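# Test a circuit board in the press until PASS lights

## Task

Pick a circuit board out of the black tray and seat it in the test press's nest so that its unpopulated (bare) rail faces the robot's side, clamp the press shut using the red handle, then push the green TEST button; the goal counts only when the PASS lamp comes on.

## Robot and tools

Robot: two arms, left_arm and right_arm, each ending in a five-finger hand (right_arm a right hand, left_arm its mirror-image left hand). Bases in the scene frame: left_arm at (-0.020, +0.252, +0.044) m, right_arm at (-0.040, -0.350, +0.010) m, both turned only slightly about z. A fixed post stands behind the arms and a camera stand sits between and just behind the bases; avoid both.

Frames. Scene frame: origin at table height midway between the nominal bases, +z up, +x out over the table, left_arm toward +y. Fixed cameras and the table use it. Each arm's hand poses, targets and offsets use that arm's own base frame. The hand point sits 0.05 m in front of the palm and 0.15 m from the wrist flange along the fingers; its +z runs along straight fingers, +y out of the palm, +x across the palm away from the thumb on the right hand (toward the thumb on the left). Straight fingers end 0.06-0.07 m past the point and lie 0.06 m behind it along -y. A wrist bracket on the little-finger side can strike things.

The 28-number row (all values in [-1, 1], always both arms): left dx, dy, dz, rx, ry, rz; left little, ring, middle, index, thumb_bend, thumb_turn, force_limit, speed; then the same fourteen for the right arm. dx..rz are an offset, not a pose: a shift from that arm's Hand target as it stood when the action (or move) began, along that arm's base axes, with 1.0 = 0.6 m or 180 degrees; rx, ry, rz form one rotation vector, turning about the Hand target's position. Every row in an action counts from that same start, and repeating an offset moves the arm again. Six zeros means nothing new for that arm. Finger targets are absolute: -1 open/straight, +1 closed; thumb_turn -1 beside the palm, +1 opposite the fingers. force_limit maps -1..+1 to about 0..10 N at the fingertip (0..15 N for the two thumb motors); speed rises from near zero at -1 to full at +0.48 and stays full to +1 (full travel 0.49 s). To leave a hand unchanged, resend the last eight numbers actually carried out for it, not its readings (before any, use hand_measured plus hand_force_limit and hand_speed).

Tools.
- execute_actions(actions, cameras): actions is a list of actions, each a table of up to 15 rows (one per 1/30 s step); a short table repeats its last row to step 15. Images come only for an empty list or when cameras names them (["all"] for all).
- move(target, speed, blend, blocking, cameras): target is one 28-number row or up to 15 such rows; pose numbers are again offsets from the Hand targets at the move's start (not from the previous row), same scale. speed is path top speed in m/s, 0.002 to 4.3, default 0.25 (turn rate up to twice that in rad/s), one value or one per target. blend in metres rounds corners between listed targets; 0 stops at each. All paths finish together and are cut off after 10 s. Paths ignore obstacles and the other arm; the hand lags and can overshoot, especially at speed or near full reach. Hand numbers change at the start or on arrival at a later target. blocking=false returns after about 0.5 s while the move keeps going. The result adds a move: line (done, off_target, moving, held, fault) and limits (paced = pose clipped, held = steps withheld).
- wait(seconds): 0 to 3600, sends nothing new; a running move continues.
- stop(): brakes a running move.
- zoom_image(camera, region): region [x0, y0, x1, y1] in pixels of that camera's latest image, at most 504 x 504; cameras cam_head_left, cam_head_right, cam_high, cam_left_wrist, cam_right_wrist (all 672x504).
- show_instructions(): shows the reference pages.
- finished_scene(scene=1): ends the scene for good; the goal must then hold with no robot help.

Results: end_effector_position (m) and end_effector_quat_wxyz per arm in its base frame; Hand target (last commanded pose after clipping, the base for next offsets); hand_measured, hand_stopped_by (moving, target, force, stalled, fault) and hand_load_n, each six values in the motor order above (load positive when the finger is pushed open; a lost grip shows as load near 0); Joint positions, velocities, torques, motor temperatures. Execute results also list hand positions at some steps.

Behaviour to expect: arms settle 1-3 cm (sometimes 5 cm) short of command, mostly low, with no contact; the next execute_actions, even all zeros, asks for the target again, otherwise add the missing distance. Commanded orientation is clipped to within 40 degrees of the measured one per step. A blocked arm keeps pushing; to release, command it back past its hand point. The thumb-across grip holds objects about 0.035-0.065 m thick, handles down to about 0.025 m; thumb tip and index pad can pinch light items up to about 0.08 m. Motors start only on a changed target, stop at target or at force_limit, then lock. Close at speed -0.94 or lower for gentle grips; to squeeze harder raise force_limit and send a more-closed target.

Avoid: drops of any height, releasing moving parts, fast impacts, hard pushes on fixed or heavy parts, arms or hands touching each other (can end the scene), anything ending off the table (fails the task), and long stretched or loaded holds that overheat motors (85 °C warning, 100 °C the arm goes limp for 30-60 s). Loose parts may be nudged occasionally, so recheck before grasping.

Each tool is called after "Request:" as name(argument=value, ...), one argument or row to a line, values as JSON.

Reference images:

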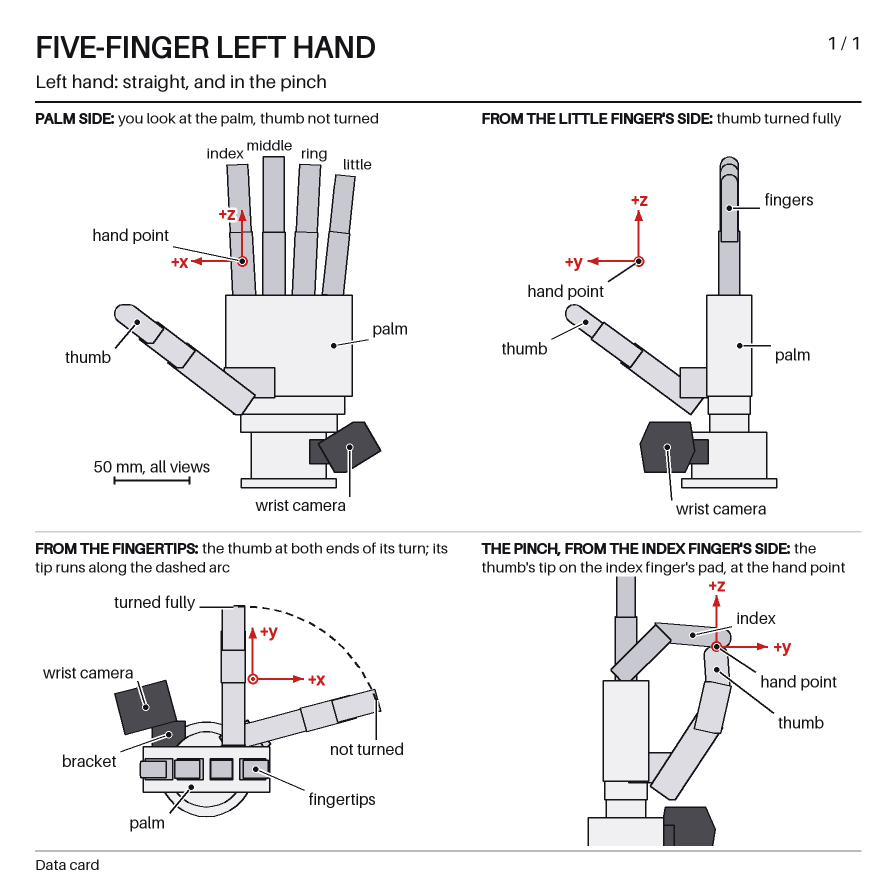

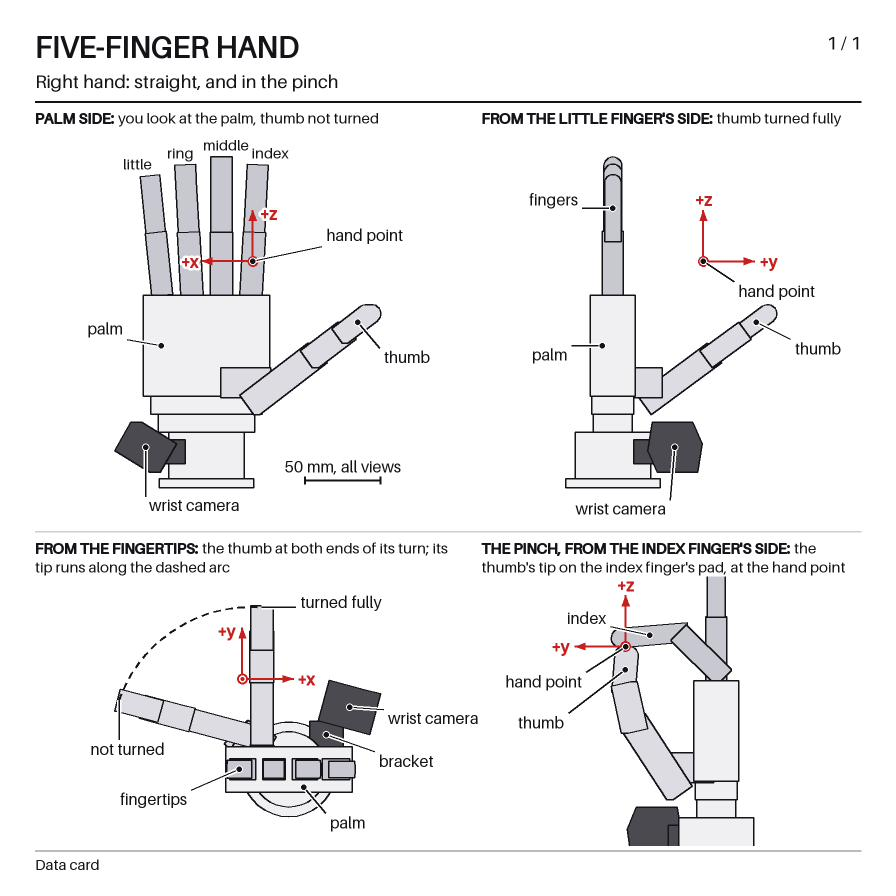

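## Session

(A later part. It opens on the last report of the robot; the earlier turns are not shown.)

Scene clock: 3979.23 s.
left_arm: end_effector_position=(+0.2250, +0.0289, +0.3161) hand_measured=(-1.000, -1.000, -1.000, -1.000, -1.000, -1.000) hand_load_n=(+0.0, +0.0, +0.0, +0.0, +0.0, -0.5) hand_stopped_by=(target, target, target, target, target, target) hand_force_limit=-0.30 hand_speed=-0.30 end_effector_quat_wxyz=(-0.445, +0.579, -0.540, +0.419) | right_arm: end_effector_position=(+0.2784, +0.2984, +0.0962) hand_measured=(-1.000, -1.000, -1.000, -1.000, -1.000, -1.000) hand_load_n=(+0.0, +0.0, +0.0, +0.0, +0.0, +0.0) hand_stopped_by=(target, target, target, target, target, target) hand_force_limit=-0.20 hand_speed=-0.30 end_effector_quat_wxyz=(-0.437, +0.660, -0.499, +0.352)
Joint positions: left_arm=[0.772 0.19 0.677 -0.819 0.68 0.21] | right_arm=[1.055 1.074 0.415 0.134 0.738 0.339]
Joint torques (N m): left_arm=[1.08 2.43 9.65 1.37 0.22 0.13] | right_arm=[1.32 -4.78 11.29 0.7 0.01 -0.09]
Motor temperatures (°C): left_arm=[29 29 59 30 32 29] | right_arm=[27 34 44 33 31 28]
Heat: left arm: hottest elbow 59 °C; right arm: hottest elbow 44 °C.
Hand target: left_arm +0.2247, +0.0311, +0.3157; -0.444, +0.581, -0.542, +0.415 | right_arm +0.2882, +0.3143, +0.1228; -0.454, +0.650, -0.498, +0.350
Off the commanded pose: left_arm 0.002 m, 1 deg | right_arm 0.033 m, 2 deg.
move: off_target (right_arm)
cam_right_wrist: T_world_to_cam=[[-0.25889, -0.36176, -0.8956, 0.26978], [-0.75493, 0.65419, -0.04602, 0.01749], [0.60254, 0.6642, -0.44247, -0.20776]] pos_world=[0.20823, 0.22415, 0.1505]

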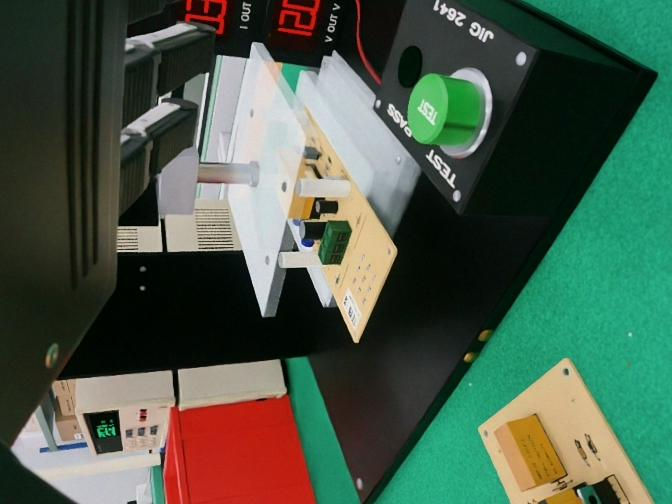

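Request:
move(
  target=[
    [-0.041,-0.268,-0.026,0,-0.055,0,0.9,0.9,0.9,0.9,-1,-1,-0.3,-0.3,-0.06,-0.19,0.128,0,0,0,-1,-1,-1,-1,-1,-1,-0.2,-0.3],
  ],
  speed=0.18,
  cameras=["all"],
)

Scene clock: 4091.40 s.
left_arm: end_effector_position=(+0.1991, -0.1275, +0.2774) hand_measured=(+0.900, +0.900, +0.900, +0.900, -1.000, -1.000) hand_load_n=(+0.0, +0.0, +0.0, +0.0, +0.0, -0.5) hand_stopped_by=(target, target, target, target, target, target) hand_force_limit=-0.30 hand_speed=-0.30 end_effector_quat_wxyz=(+0.492, -0.526, +0.519, -0.460) | right_arm: end_effector_position=(+0.2498, +0.1990, +0.1872) hand_measured=(-1.000, -1.000, -1.000, -1.000, -1.000, -1.000) hand_load_n=(+0.0, +0.0, -0.5, +0.0, +0.0, -0.5) hand_stopped_by=(target, target, target, target, target, target) hand_force_limit=-0.20 hand_speed=-0.30 end_effector_quat_wxyz=(-0.454, +0.647, -0.505, +0.347)
Joint positions: left_arm=[-1.47 0.373 0.6 -1.22 -1.461 -0.963] | right_arm=[0.901 0.468 0.415 -0.381 0.599 0.266]
Joint torques (N m): left_arm=[1.03 1.67 13.72 0.49 -0.76 -0.06] | right_arm=[1.9 0.15 11.51 0.72 -0.04 -0.17]
Motor temperatures (°C): left_arm=[29 29 60 30 32 29] | right_arm=[27 34 57 32 30 28]
Heat: left arm: hottest elbow 60 °C; right arm: hottest elbow 57 °C.
Hand target: left_arm +0.2000, -0.1296, +0.3001; +0.489, -0.543, +0.501, -0.464 | right_arm +0.2522, +0.2003, +0.1996; -0.454, +0.650, -0.498, +0.350
Off the commanded pose: left_arm 0.023 m, 3 deg | right_arm 0.013 m, 1 deg.
move: off_target (left_arm, right_arm)
cam_left_wrist: T_world_to_cam=[[0.07556, -0.27786, 0.95764, -0.31876], [-0.49711, -0.84303, -0.20538, 0.05041], [0.86439, -0.46053, -0.20183, -0.06388]] pos_world=[0.10436, -0.07549, 0.30272]
cam_right_wrist: T_world_to_cam=[[-0.2471, -0.31999, -0.91463, 0.30032], [-0.75191, 0.6587, -0.02731, 0.05995], [0.61121, 0.68097, -0.40337, -0.09705]] pos_world=[0.17861, 0.1227, 0.23717]

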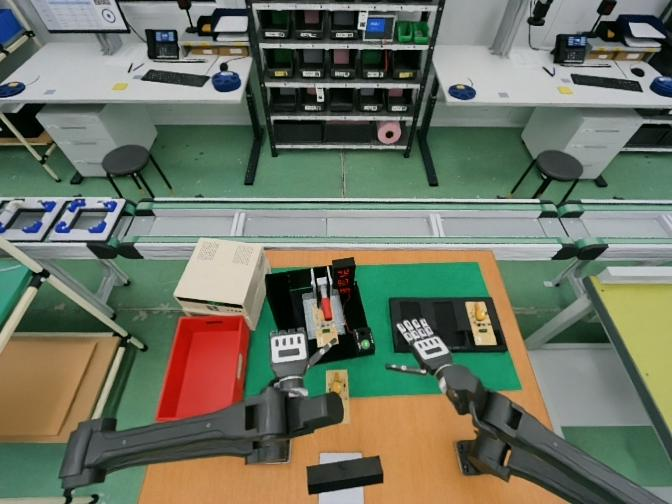

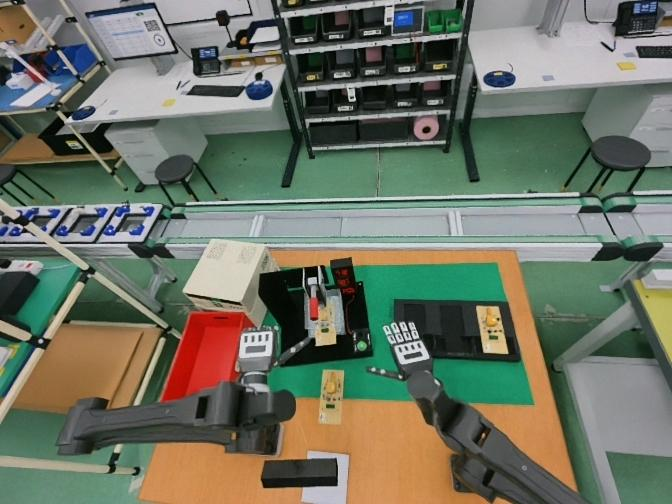

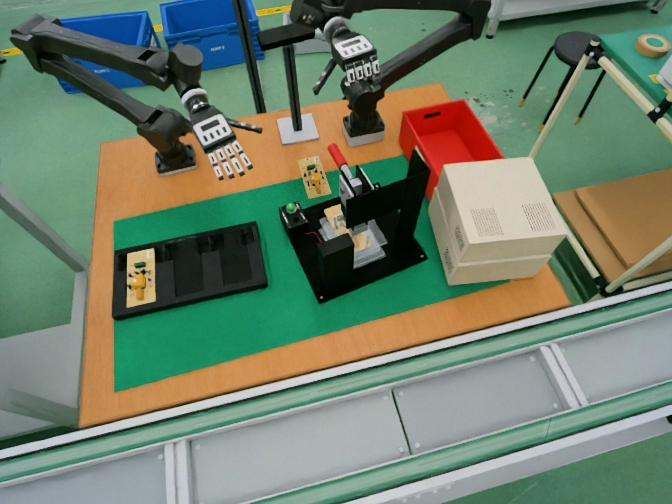

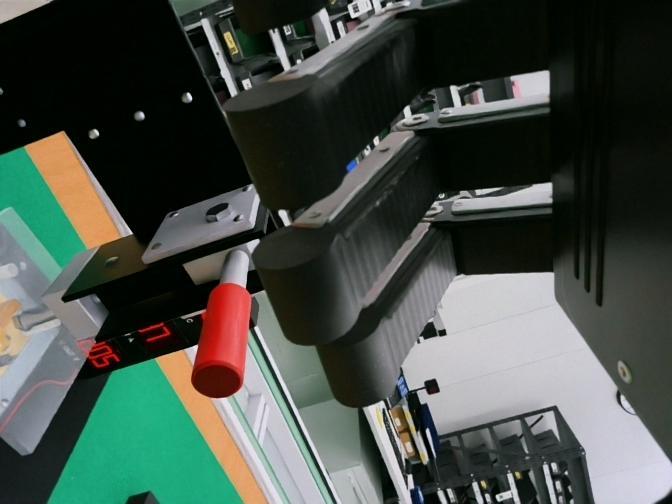

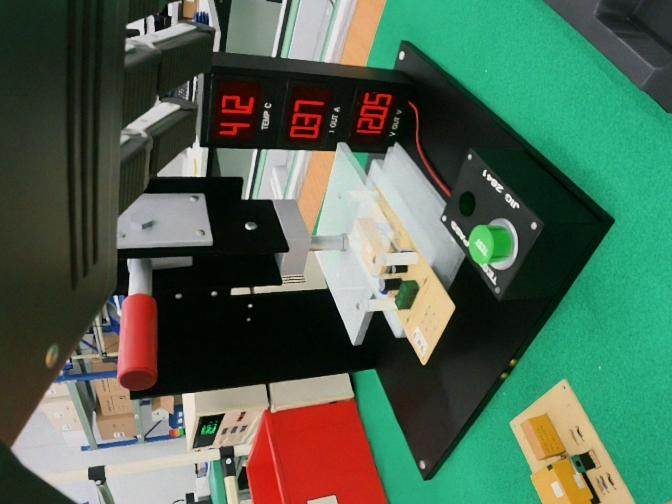

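Request:
zoom_image(
  camera="cam_right_wrist",
  region=[335, 140, 475, 370],
)

Request:
zoom_image(
  camera="cam_right_wrist",
  region=[350, 140, 420, 220],
)

Scaled by 2.191.

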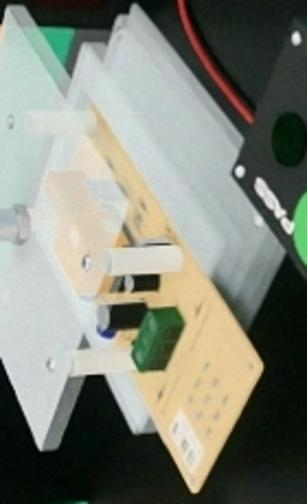

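Scaled by 6.300.

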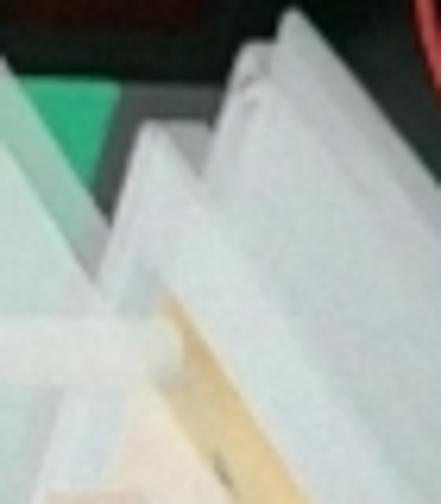

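Request:
move(
  target=[
    [0.0,0.0,-0.28,0,0,0,0.9,0.9,0.9,0.9,-1,-1,-0.3,-0.3,0,0,0,0,0,0,-1,-1,-1,-1,-1,-1,-0.2,-0.3],
  ],
  speed=0.12,
  cameras=["cam_right_wrist", "cam_head_left", "cam_high"],
)

Scene clock: 4106.27 s.
left_arm: end_effector_position=(+0.1994, -0.1256, +0.1289) hand_measured=(+0.900, +0.900, +0.900, +0.900, -1.000, -1.000) hand_load_n=(+0.0, +0.0, +0.0, +0.0, +0.0, +0.0) hand_stopped_by=(target, target, target, target, target, target) hand_force_limit=-0.30 hand_speed=-0.30 end_effector_quat_wxyz=(-0.491, +0.540, -0.507, +0.458) | right_arm: end_effector_position=(+0.2498, +0.1990, +0.1872) hand_measured=(-1.000, -1.000, -1.000, -1.000, -1.000, -1.000) hand_load_n=(+0.0, +0.0, +0.0, +0.0, +0.0, +0.0) hand_stopped_by=(target, target, target, target, target, target) hand_force_limit=-0.20 hand_speed=-0.30 end_effector_quat_wxyz=(-0.454, +0.647, -0.505, +0.347)
Joint positions: left_arm=[-1.47 0.449 0.243 -1.034 -1.467 -1.236] | right_arm=[0.901 0.468 0.415 -0.381 0.599 0.266]
Joint torques (N m): left_arm=[-0.03 1.26 9.33 1.25 -1.13 -0.07] | right_arm=[1.9 0.15 11.22 0.72 -0.01 -0.22]
Motor temperatures (°C): left_arm=[29 29 59 30 32 29] | right_arm=[27 34 58 32 30 28]
Heat: left arm: hottest elbow 59 °C; right arm: hottest elbow 58 °C.
Hand target: left_arm +0.2000, -0.1297, +0.1322; -0.489, +0.543, -0.501, +0.464 | right_arm +0.2522, +0.2003, +0.1996; -0.454, +0.650, -0.498, +0.350
Off the commanded pose: left_arm 0.005 m, 1 deg | right_arm 0.013 m, 1 deg.
move: done
cam_right_wrist: T_world_to_cam=[[-0.2471, -0.31999, -0.91463, 0.30032], [-0.75191, 0.6587, -0.02731, 0.05995], [0.61121, 0.68097, -0.40337, -0.09705]] pos_world=[0.17861, 0.1227, 0.23717]
Images, in order (width x height): cam_head_left 672x504, cam_high 672x504, cam_right_wrist 672x504.

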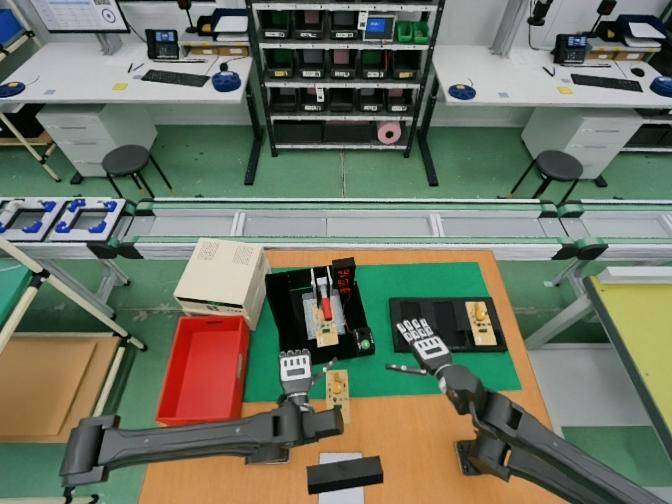

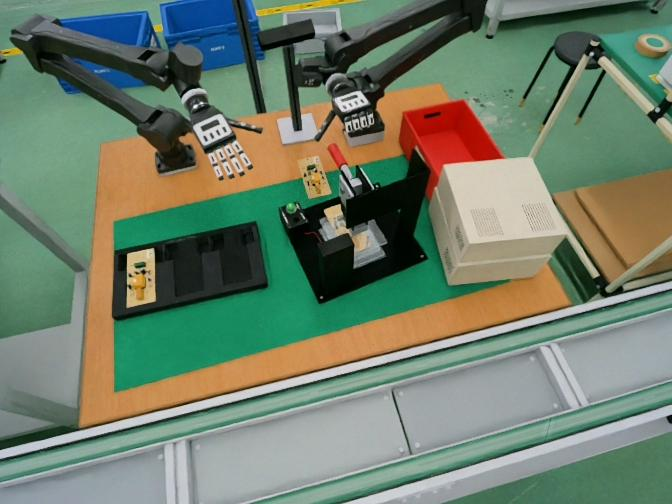

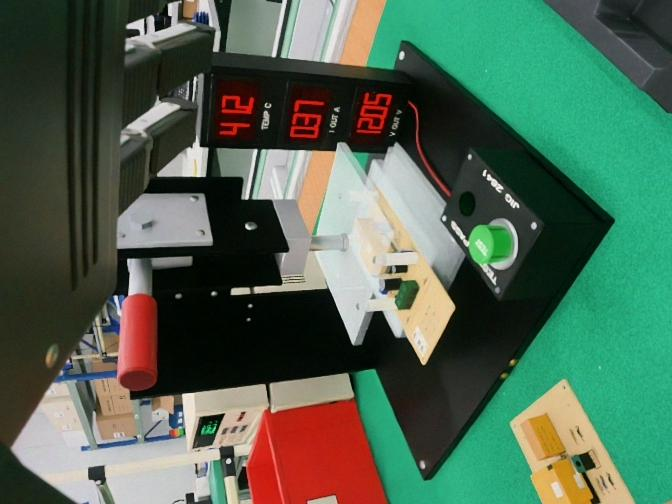

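Request:
move(
  target=[
    [0.09,-0.125,-0.045,0,0,0,0.9,0.9,0.9,0.9,-1,-1,-0.3,-0.3,0,0,0,0,0,0,-1,-1,-1,-1,-1,-1,-0.2,-0.3],
  ],
  speed=0.1,
  cameras=["cam_right_wrist", "cam_head_left", "cam_high"],
)

Scene clock: 4114.73 s.
left_arm: end_effector_position=(+0.2516, -0.2060, +0.1057) hand_measured=(+0.900, +0.900, +0.900, +0.900, -1.000, -1.000) hand_load_n=(+0.0, +0.0, +0.0, +0.0, +0.0, +0.0) hand_stopped_by=(target, target, target, target, target, target) hand_force_limit=-0.30 hand_speed=-0.30 end_effector_quat_wxyz=(-0.486, +0.543, -0.502, +0.466) | right_arm: end_effector_position=(+0.2498, +0.1990, +0.1872) hand_measured=(-1.000, -1.000, -1.000, -1.000, -1.000, -1.000) hand_load_n=(+0.0, +0.0, +0.0, +0.0, +0.0, +0.0) hand_stopped_by=(target, target, target, target, target, target) hand_force_limit=-0.20 hand_speed=-0.30 end_effector_quat_wxyz=(-0.454, +0.647, -0.505, +0.347)
Joint positions: left_arm=[-1.245 0.943 0.163 0.436 -1.29 -0.35] | right_arm=[0.901 0.468 0.415 -0.381 0.599 0.266]
Joint torques (N m): left_arm=[1.14 -2.49 7.08 2 -0.2 0.13] | right_arm=[1.67 -0.09 11.36 0.68 -0.02 -0.17]
Motor temperatures (°C): left_arm=[29 29 60 30 32 29] | right_arm=[27 34 59 32 30 28]
Heat: left arm: hottest elbow 60 °C; right arm: hottest elbow 59 °C.
Hand target: left_arm +0.2540, -0.2047, +0.1052; -0.489, +0.543, -0.501, +0.464 | right_arm +0.2522, +0.2003, +0.1996; -0.454, +0.650, -0.498, +0.350
Off the commanded pose: left_arm 0.003 m, 0 deg | right_arm 0.013 m, 1 deg.
move: done
cam_right_wrist: T_world_to_cam=[[-0.2471, -0.31999, -0.91463, 0.30032], [-0.75191, 0.6587, -0.02731, 0.05995], [0.61121, 0.68097, -0.40337, -0.09705]] pos_world=[0.17861, 0.1227, 0.23717]
Images, in order (width x height): cam_head_left 672x504, cam_high 672x504, cam_right_wrist 672x504.

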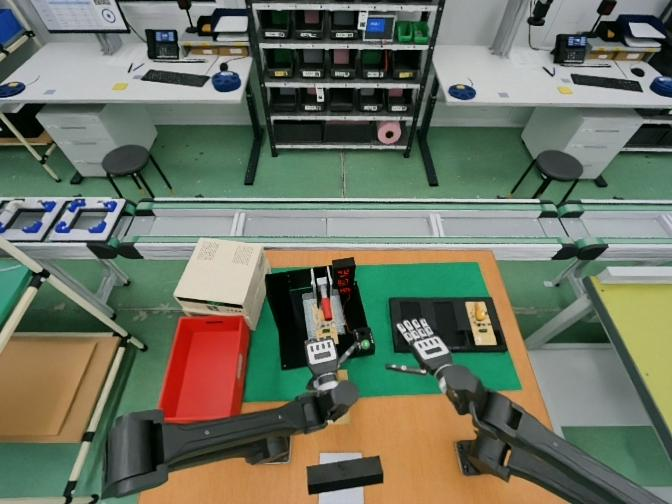

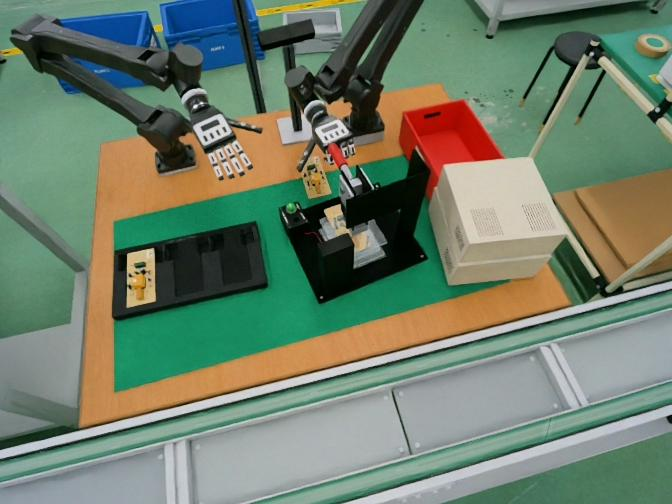

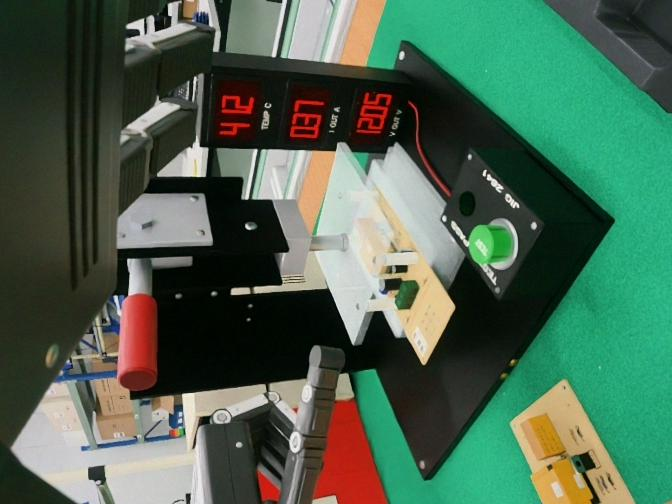

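Request:
move(
  target=[
    [0.105,-0.036,0.0,0,0,0,0.9,0.9,0.9,0.9,-1,-1,-0.3,-0.3,0,0,0,0,0,0,-1,-1,-1,-1,-1,-1,-0.2,-0.3],
  ],
  speed=0.08,
  cameras=["cam_right_wrist", "cam_head_left", "cam_high"],
)

Scene clock: 4123.03 s.
left_arm: end_effector_position=(+0.3065, -0.2159, +0.0911) hand_measured=(+0.900, +0.900, +0.900, +0.900, -1.000, -1.000) hand_load_n=(+0.0, +0.0, +0.0, +0.0, +0.0, +0.0) hand_stopped_by=(target, target, target, target, target, target) hand_force_limit=-0.30 hand_speed=-0.30 end_effector_quat_wxyz=(-0.489, +0.540, -0.514, +0.452) | right_arm: end_effector_position=(+0.2498, +0.1990, +0.1872) hand_measured=(-1.000, -1.000, -1.000, -1.000, -1.000, -1.000) hand_load_n=(+0.0, +0.0, +0.0, -0.5, +0.0, +0.0) hand_stopped_by=(target, target, target, target, target, target) hand_force_limit=-0.20 hand_speed=-0.30 end_effector_quat_wxyz=(-0.454, +0.647, -0.505, +0.347)
Joint positions: left_arm=[-1.028 1.193 0.215 0.738 -1.08 -0.198] | right_arm=[0.901 0.468 0.415 -0.381 0.599 0.266]
Joint torques (N m): left_arm=[1.14 -4.84 8.9 2.22 -0.12 0.14] | right_arm=[1.55 0.09 11.4 0.68 -0.02 -0.18]
Motor temperatures (°C): left_arm=[29 29 58 30 32 29] | right_arm=[27 34 59 32 30 28]
Heat: left arm: hottest elbow 58 °C; right arm: hottest elbow 59 °C.
Hand target: left_arm +0.3170, -0.2263, +0.1051; -0.489, +0.543, -0.501, +0.464 | right_arm +0.2522, +0.2003, +0.1996; -0.454, +0.650, -0.498, +0.350
Off the commanded pose: left_arm 0.020 m, 2 deg | right_arm 0.013 m, 1 deg.
move: off_target (left_arm)
cam_right_wrist: T_world_to_cam=[[-0.2471, -0.31999, -0.91463, 0.30032], [-0.75191, 0.6587, -0.02731, 0.05995], [0.61121, 0.68097, -0.40337, -0.09705]] pos_world=[0.17861, 0.1227, 0.23717]
Images, in order (width x height): cam_head_left 672x504, cam_high 672x504, cam_right_wrist 672x504.

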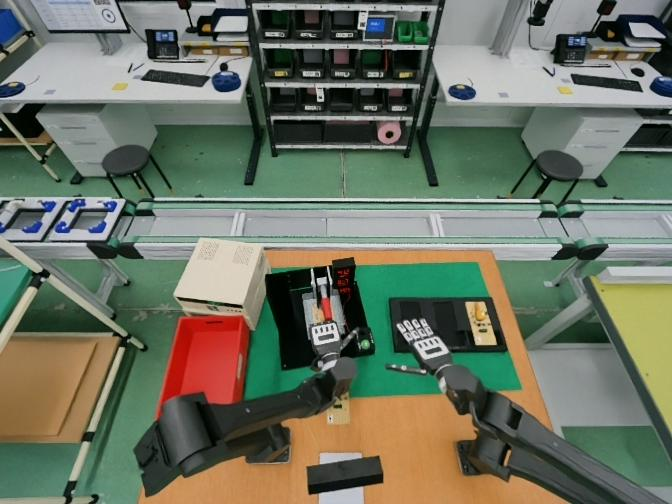

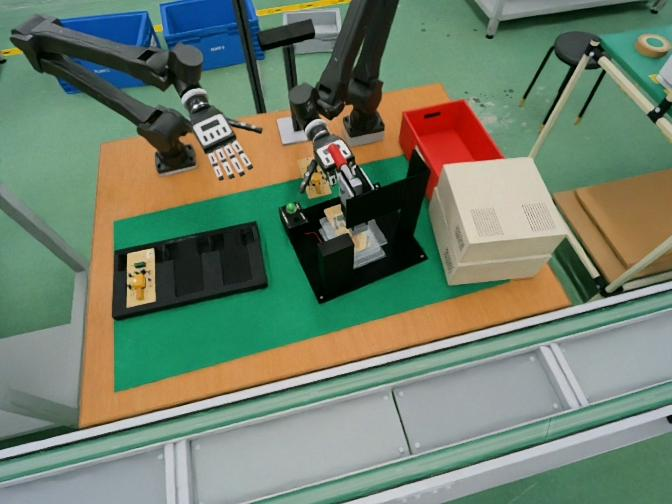

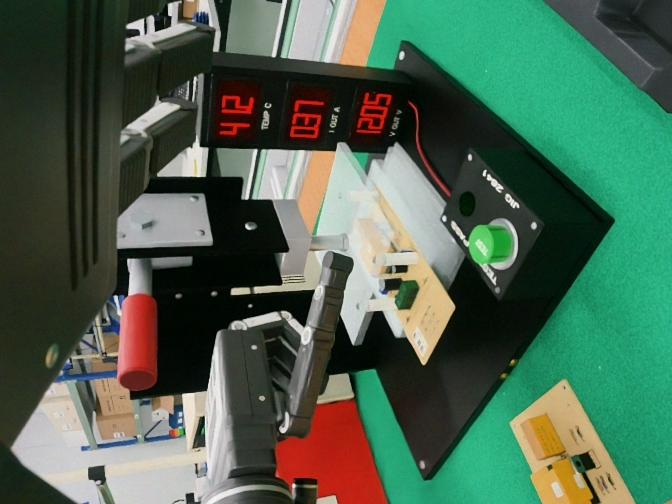

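Request:
move(
  target=[
    [0.01,0.0,0.11,0,0,0,0.9,0.9,0.9,0.9,-1,-1,-0.3,-0.3,0,0,0,0,0,0,-1,-1,-1,-1,-1,-1,-0.2,-0.3],
  ],
  speed=0.06,
  cameras=["cam_right_wrist", "cam_head_left"],
)

Scene clock: 4130.37 s.
left_arm: end_effector_position=(+0.3102, -0.2182, +0.1447) hand_measured=(+0.900, +0.900, +0.900, +0.900, -1.000, -1.000) hand_load_n=(+0.0, +0.0, +0.0, +0.0, +0.5, +0.0) hand_stopped_by=(target, target, target, target, target, target) hand_force_limit=-0.30 hand_speed=-0.30 end_effector_quat_wxyz=(-0.489, +0.536, -0.520, +0.451) | right_arm: end_effector_position=(+0.2498, +0.1990, +0.1872) hand_measured=(-1.000, -1.000, -1.000, -1.000, -1.000, -1.000) hand_load_n=(-0.5, +0.0, +0.0, +0.0, +0.0, -0.5) hand_stopped_by=(target, target, target, target, target, target) hand_force_limit=-0.20 hand_speed=-0.30 end_effector_quat_wxyz=(-0.454, +0.647, -0.505, +0.347)
Joint positions: left_arm=[-1.016 0.962 0.3 0.424 -1.06 -0.181] | right_arm=[0.901 0.468 0.415 -0.381 0.599 0.266]
Joint torques (N m): left_arm=[1.2 -5.25 12.36 1.11 -0.16 0.08] | right_arm=[1.2 0.85 11.34 0.8 0 -0.22]
Motor temperatures (°C): left_arm=[29 29 58 30 32 29] | right_arm=[27 34 59 32 30 28]
Heat: left arm: hottest elbow 58 °C; right arm: hottest elbow 59 °C.
Hand target: left_arm +0.3230, -0.2263, +0.1711; -0.489, +0.543, -0.501, +0.464 | right_arm +0.2522, +0.2003, +0.1996; -0.454, +0.650, -0.498, +0.350
Off the commanded pose: left_arm 0.030 m, 3 deg | right_arm 0.013 m, 1 deg.
move: off_target (left_arm)
cam_right_wrist: T_world_to_cam=[[-0.2471, -0.31999, -0.91463, 0.30032], [-0.75191, 0.6587, -0.02731, 0.05995], [0.61121, 0.68097, -0.40337, -0.09705]] pos_world=[0.17861, 0.1227, 0.23717]
Images, in order (width x height): cam_head_left 672x504, cam_right_wrist 672x504.

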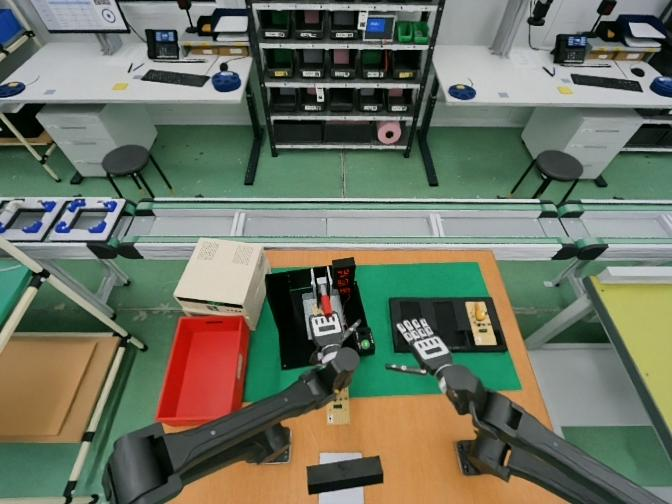

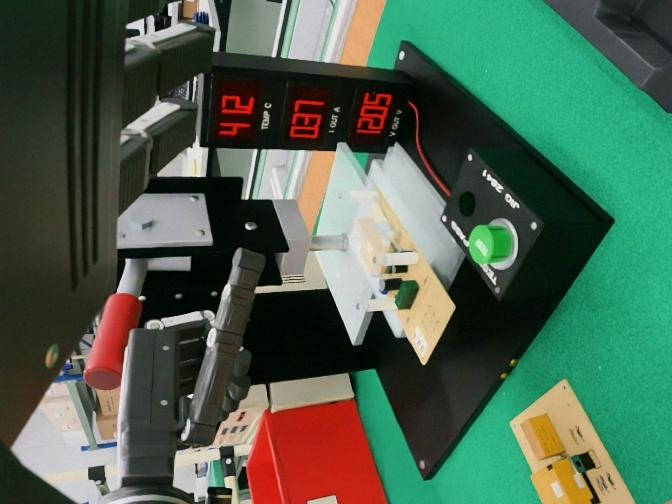

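Request:
move(
  target=[
    [0.035,0.0,0.09,0,0,0,0.9,0.9,0.9,0.9,-1,-1,-0.3,-0.3,0,0,0,0,0,0,-1,-1,-1,-1,-1,-1,-0.2,-0.3],
  ],
  speed=0.06,
  cameras=["cam_right_wrist", "cam_head_left"],
)

Scene clock: 4134.63 s.
left_arm: end_effector_position=(+0.3345, -0.2208, +0.1979) hand_measured=(+0.900, +0.900, +0.900, +0.900, -1.000, -1.000) hand_load_n=(+0.0, +0.0, +0.0, +0.0, +0.0, +0.0) hand_stopped_by=(target, target, target, target, target, target) hand_force_limit=-0.30 hand_speed=-0.30 end_effector_quat_wxyz=(-0.488, +0.540, -0.515, +0.452) | right_arm: end_effector_position=(+0.2498, +0.1990, +0.1872) hand_measured=(-1.000, -1.000, -1.000, -1.000, -1.000, -1.000) hand_load_n=(+0.0, +0.0, +0.0, +0.0, +0.0, -0.5) hand_stopped_by=(target, target, target, target, target, target) hand_force_limit=-0.20 hand_speed=-0.30 end_effector_quat_wxyz=(-0.454, +0.647, -0.505, +0.347)
Joint positions: left_arm=[-0.941 0.891 0.426 0.252 -0.993 -0.164] | right_arm=[0.901 0.468 0.415 -0.381 0.599 0.266]
Joint torques (N m): left_arm=[1.2 -5.3 13.23 1.1 -0.1 0.13] | right_arm=[1.61 0.21 11.56 0.62 -0.01 -0.18]
Motor temperatures (°C): left_arm=[29 29 59 30 32 29] | right_arm=[27 34 59 32 30 28]
Heat: left arm: hottest elbow 59 °C; right arm: hottest elbow 59 °C.
Hand target: left_arm +0.3440, -0.2263, +0.2251; -0.489, +0.543, -0.501, +0.464 | right_arm +0.2522, +0.2003, +0.1996; -0.454, +0.650, -0.498, +0.350
Off the commanded pose: left_arm 0.029 m, 2 deg | right_arm 0.013 m, 1 deg.
move: off_target (left_arm)
cam_right_wrist: T_world_to_cam=[[-0.2471, -0.31999, -0.91463, 0.30032], [-0.75191, 0.6587, -0.02731, 0.05995], [0.61121, 0.68097, -0.40337, -0.09705]] pos_world=[0.17861, 0.1227, 0.23717]
Images, in order (width x height): cam_head_left 672x504, cam_right_wrist 672x504.

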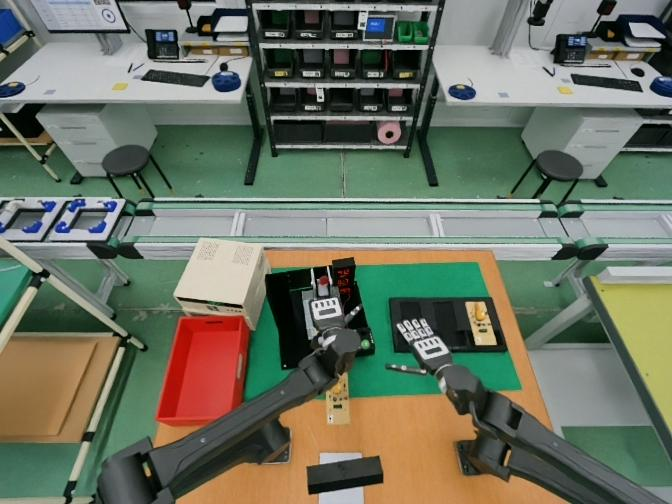

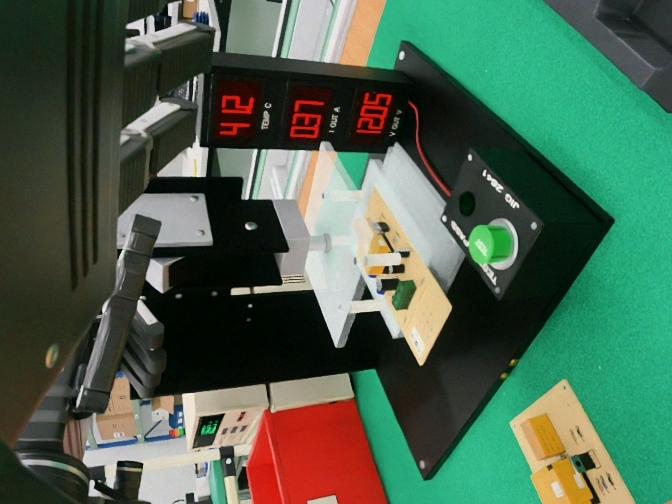

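Request:
move(
  target=[
    [0.04,0.005,0.1,0,0,0,0.9,0.9,0.9,0.9,-1,-1,-0.3,-0.3,0,0,0,0,0,0,-1,-1,-1,-1,-1,-1,-0.2,-0.3],
  ],
  speed=0.06,
  cameras=["cam_right_wrist", "cam_head_left", "cam_high"],
)

Request:
zoom_image(
  camera="cam_high",
  region=[290, 80, 410, 220],
)

Scene clock: 4142.63 s.
left_arm: end_effector_position=(+0.3599, -0.2207, +0.2532) hand_measured=(+0.900, +0.900, +0.900, +0.900, -1.000, -1.000) hand_load_n=(+0.0, +0.0, +0.0, +0.0, +0.0, +0.0) hand_stopped_by=(target, target, target, target, target, target) hand_force_limit=-0.30 hand_speed=-0.30 end_effector_quat_wxyz=(-0.487, +0.542, -0.517, +0.449) | right_arm: end_effector_position=(+0.2498, +0.1990, +0.1872) hand_measured=(-1.000, -1.000, -1.000, -1.000, -1.000, -1.000) hand_load_n=(+0.0, +0.0, +0.0, +0.0, +0.0, +0.0) hand_stopped_by=(target, target, target, target, target, target) hand_force_limit=-0.20 hand_speed=-0.30 end_effector_quat_wxyz=(-0.454, +0.647, -0.505, +0.347)
Joint positions: left_arm=[-0.863 0.866 0.571 0.094 -0.917 -0.143] | right_arm=[0.901 0.468 0.415 -0.381 0.599 0.266]
Joint torques (N m): left_arm=[1.14 -5.83 14.15 1.16 -0.08 0.13] | right_arm=[1.32 0.21 11.37 0.7 -0.04 -0.19]
Motor temperatures (°C): left_arm=[29 29 60 30 32 29] | right_arm=[27 34 59 32 30 28]
Heat: left arm: hottest elbow 60 °C; right arm: hottest elbow 59 °C.
Hand target: left_arm +0.3680, -0.2233, +0.2851; -0.489, +0.543, -0.501, +0.464 | right_arm +0.2522, +0.2003, +0.1996; -0.454, +0.650, -0.498, +0.350
Off the commanded pose: left_arm 0.033 m, 2 deg | right_arm 0.013 m, 1 deg.
move: off_target (left_arm)
cam_right_wrist: T_world_to_cam=[[-0.2471, -0.31999, -0.91463, 0.30032], [-0.75191, 0.6587, -0.02731, 0.05995], [0.61121, 0.68097, -0.40337, -0.09705]] pos_world=[0.17861, 0.1227, 0.23717]
Images, in order (width x height): cam_head_left 672x504, cam_high 672x504, cam_right_wrist 672x504.

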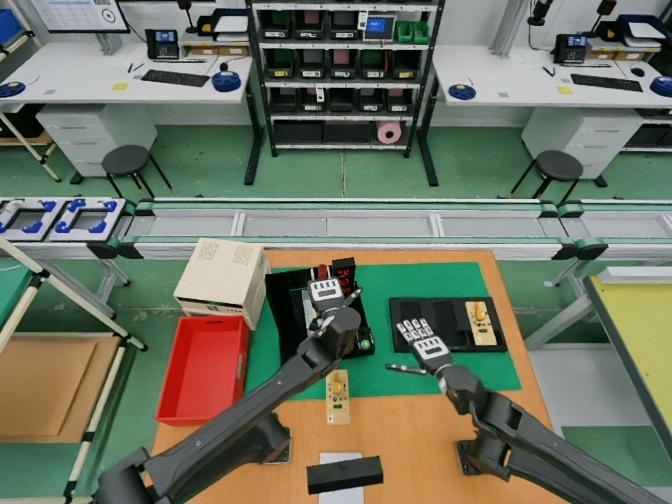

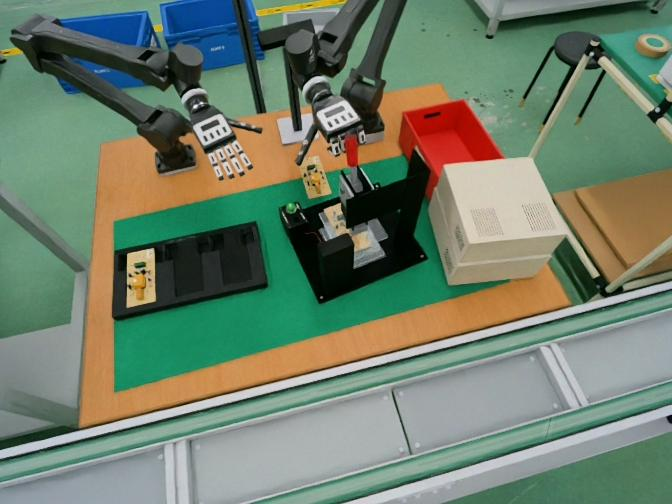

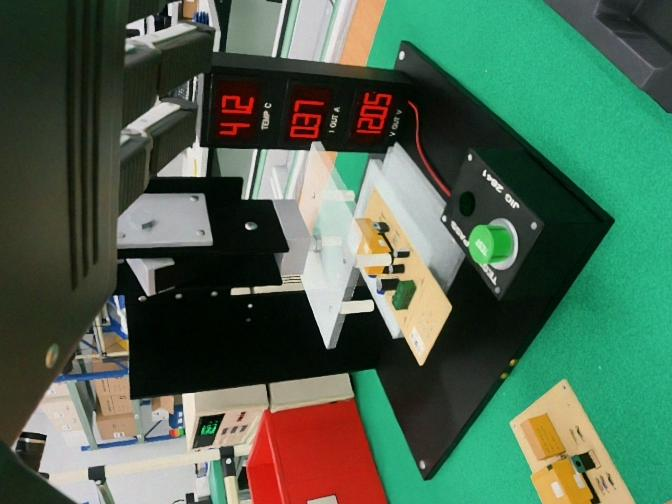

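Scaled by 3.600.

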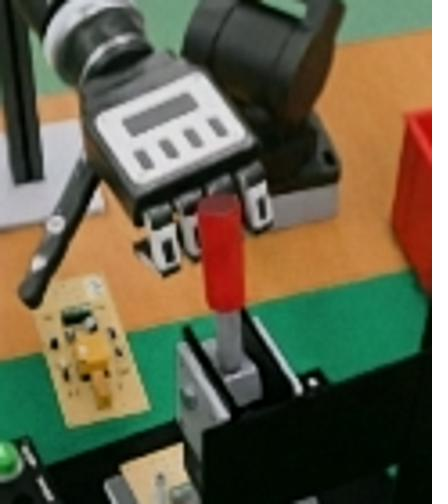

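Request:
move(
  target=[
    [0.08,0.006,-0.01,0,0,0,0.9,0.9,0.9,0.9,-1,-1,-0.3,-0.3,0,0,0,0,0,0,-1,-1,-1,-1,-1,-1,-0.2,-0.3],
  ],
  speed=0.06,
  cameras=["cam_right_wrist", "cam_head_left", "cam_high"],
)

Request:
zoom_image(
  camera="cam_high",
  region=[290, 80, 410, 220],
)

Scene clock: 4149.17 s.
left_arm: end_effector_position=(+0.3974, -0.2173, +0.2493) hand_measured=(+0.900, +0.900, +0.900, +0.900, -1.000, -1.000) hand_load_n=(+0.0, +0.0, -3.0, +0.0, +0.0, -0.5) hand_stopped_by=(target, target, target, target, target, target) hand_force_limit=-0.30 hand_speed=-0.30 end_effector_quat_wxyz=(-0.483, +0.540, -0.523, +0.448) | right_arm: end_effector_position=(+0.2498, +0.1990, +0.1872) hand_measured=(-1.000, -1.000, -1.000, -1.000, -1.000, -1.000) hand_load_n=(+0.0, +0.0, +0.0, +0.0, +0.0, +0.0) hand_stopped_by=(target, target, target, target, target, target) hand_force_limit=-0.20 hand_speed=-0.30 end_effector_quat_wxyz=(-0.454, +0.647, -0.505, +0.347)
Joint positions: left_arm=[-0.749 0.951 0.607 0.155 -0.793 -0.115] | right_arm=[0.901 0.468 0.415 -0.381 0.599 0.266]
Joint torques (N m): left_arm=[1.55 -4.48 14.3 2.55 0.04 0.12] | right_arm=[1.61 0.03 11.37 0.57 -0.02 -0.18]
Motor temperatures (°C): left_arm=[29 29 61 30 32 29] | right_arm=[27 34 60 32 30 28]
Heat: left arm: hottest elbow 61 °C; right arm: hottest elbow 60 °C.
Hand target: left_arm +0.4160, -0.2197, +0.2791; -0.489, +0.543, -0.501, +0.464 | right_arm +0.2522, +0.2003, +0.1996; -0.454, +0.650, -0.498, +0.350
Off the commanded pose: left_arm 0.035 m, 3 deg | right_arm 0.013 m, 1 deg.
move: off_target (left_arm)
cam_right_wrist: T_world_to_cam=[[-0.2471, -0.31999, -0.91463, 0.30032], [-0.75191, 0.6587, -0.02731, 0.05995], [0.61121, 0.68097, -0.40337, -0.09705]] pos_world=[0.17861, 0.1227, 0.23717]
Images, in order (width x height): cam_head_left 672x504, cam_high 672x504, cam_right_wrist 672x504.

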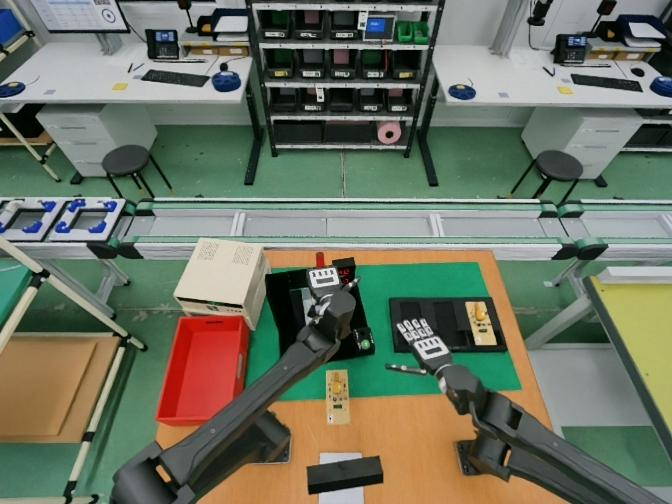

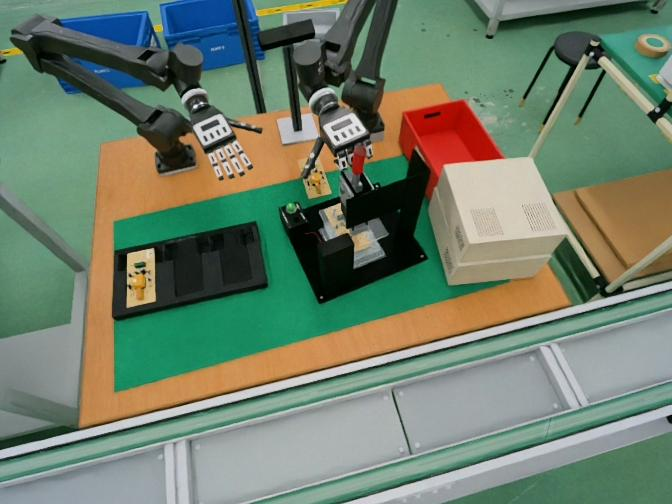

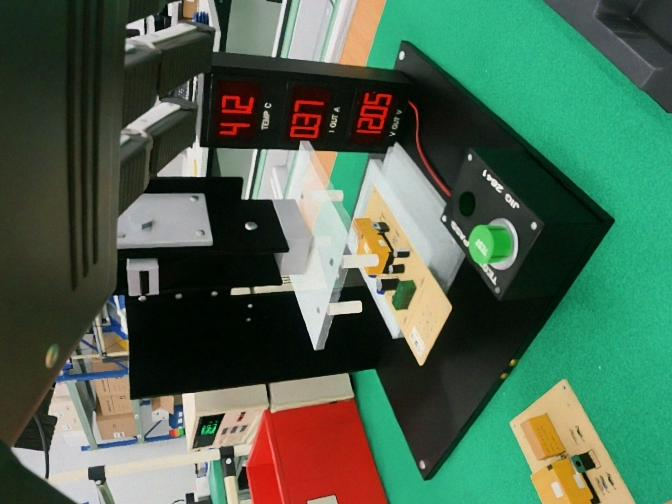

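Scaled by 3.600.

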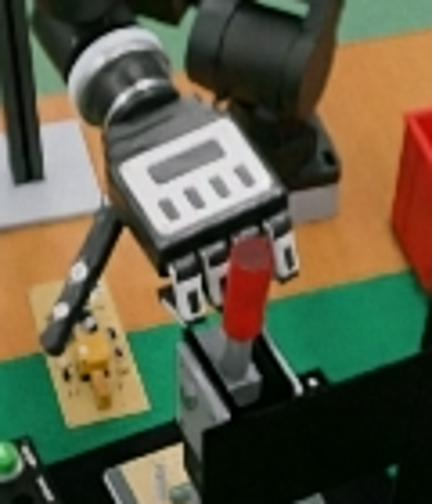

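Request:
move(
  target=[
    [0.025,0.0,0.0,0,0,0,0.9,0.9,0.9,0.9,-1,-1,-0.3,-0.3,0,0,0,0,0,0,-1,-1,-1,-1,-1,-1,-0.2,-0.3],
  ],
  speed=0.06,
  cameras=["cam_right_wrist", "cam_high"],
)

Request:
zoom_image(
  camera="cam_high",
  region=[290, 80, 410, 220],
)

Request:
zoom_image(
  camera="cam_right_wrist",
  region=[290, 130, 480, 370],
)

Scene clock: 4155.50 s.
left_arm: end_effector_position=(+0.3977, -0.2187, +0.2496) hand_measured=(+0.900, +0.900, +0.900, +0.900, -1.000, -1.000) hand_load_n=(+0.0, +0.0, -6.5, +0.0, +0.0, +0.0) hand_stopped_by=(target, target, target, target, target, target) hand_force_limit=-0.30 hand_speed=-0.30 end_effector_quat_wxyz=(-0.484, +0.534, -0.529, +0.449) | right_arm: end_effector_position=(+0.2498, +0.1990, +0.1872) hand_measured=(-1.000, -1.000, -1.000, -1.000, -1.000, -1.000) hand_load_n=(+0.0, +0.0, +0.0, +0.0, +0.0, +0.0) hand_stopped_by=(target, target, target, target, target, target) hand_force_limit=-0.20 hand_speed=-0.30 end_effector_quat_wxyz=(-0.454, +0.647, -0.505, +0.347)
Joint positions: left_arm=[-0.749 0.952 0.607 0.162 -0.783 -0.097] | right_arm=[0.901 0.468 0.415 -0.381 0.599 0.266]
Joint torques (N m): left_arm=[3.72 -1.96 15.64 3.03 0.84 0.01] | right_arm=[1.14 0.26 11.36 0.64 -0.02 -0.2]
Motor temperatures (°C): left_arm=[29 29 62 31 32 29] | right_arm=[27 34 60 32 30 28]
Heat: left arm: hottest elbow 62 °C; right arm: hottest elbow 60 °C.
Hand target: left_arm +0.4310, -0.2197, +0.2792; -0.489, +0.543, -0.501, +0.464 | right_arm +0.2522, +0.2003, +0.1996; -0.454, +0.650, -0.498, +0.350
Off the commanded pose: left_arm 0.045 m, 4 deg | right_arm 0.013 m, 1 deg.
move: off_target (left_arm)
cam_right_wrist: T_world_to_cam=[[-0.2471, -0.31999, -0.91463, 0.30032], [-0.75191, 0.6587, -0.02731, 0.05995], [0.61121, 0.68097, -0.40337, -0.09705]] pos_world=[0.17861, 0.1227, 0.23717]
Images, in order (width x height): cam_high 672x504, cam_right_wrist 672x504.

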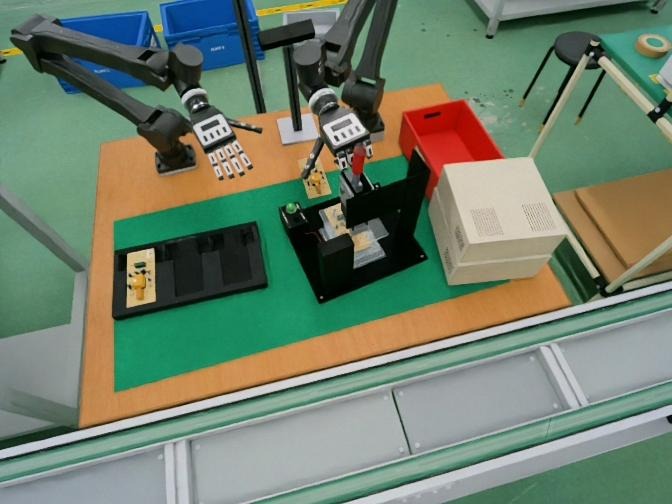

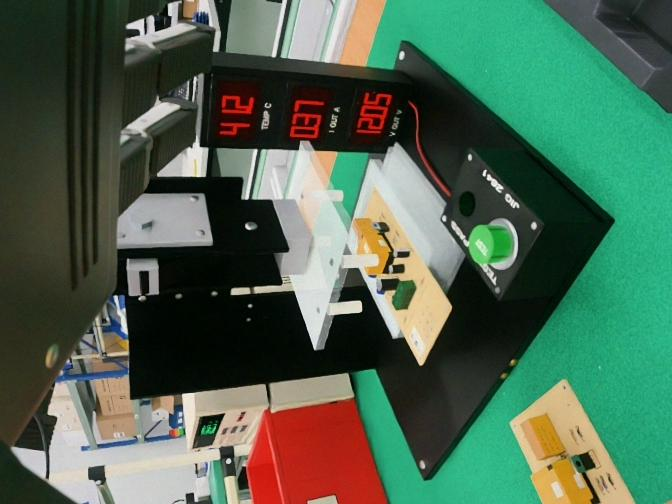

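Scaled by 3.600.

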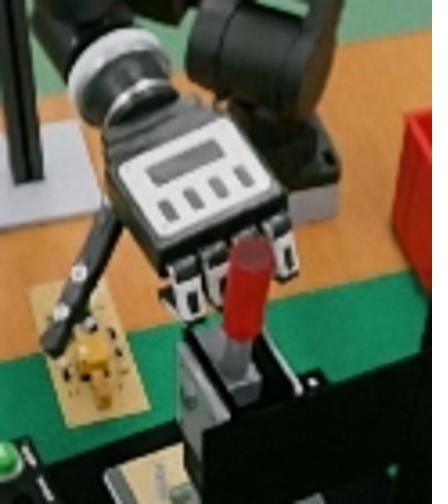

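Scaled by 2.100.

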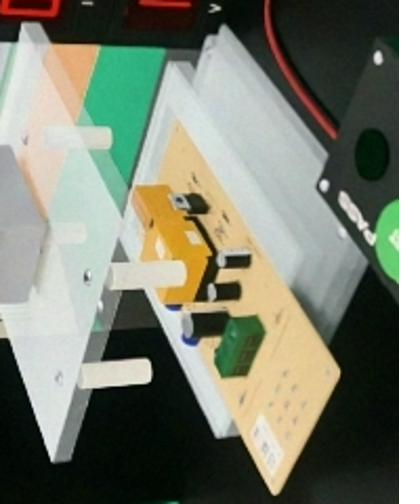

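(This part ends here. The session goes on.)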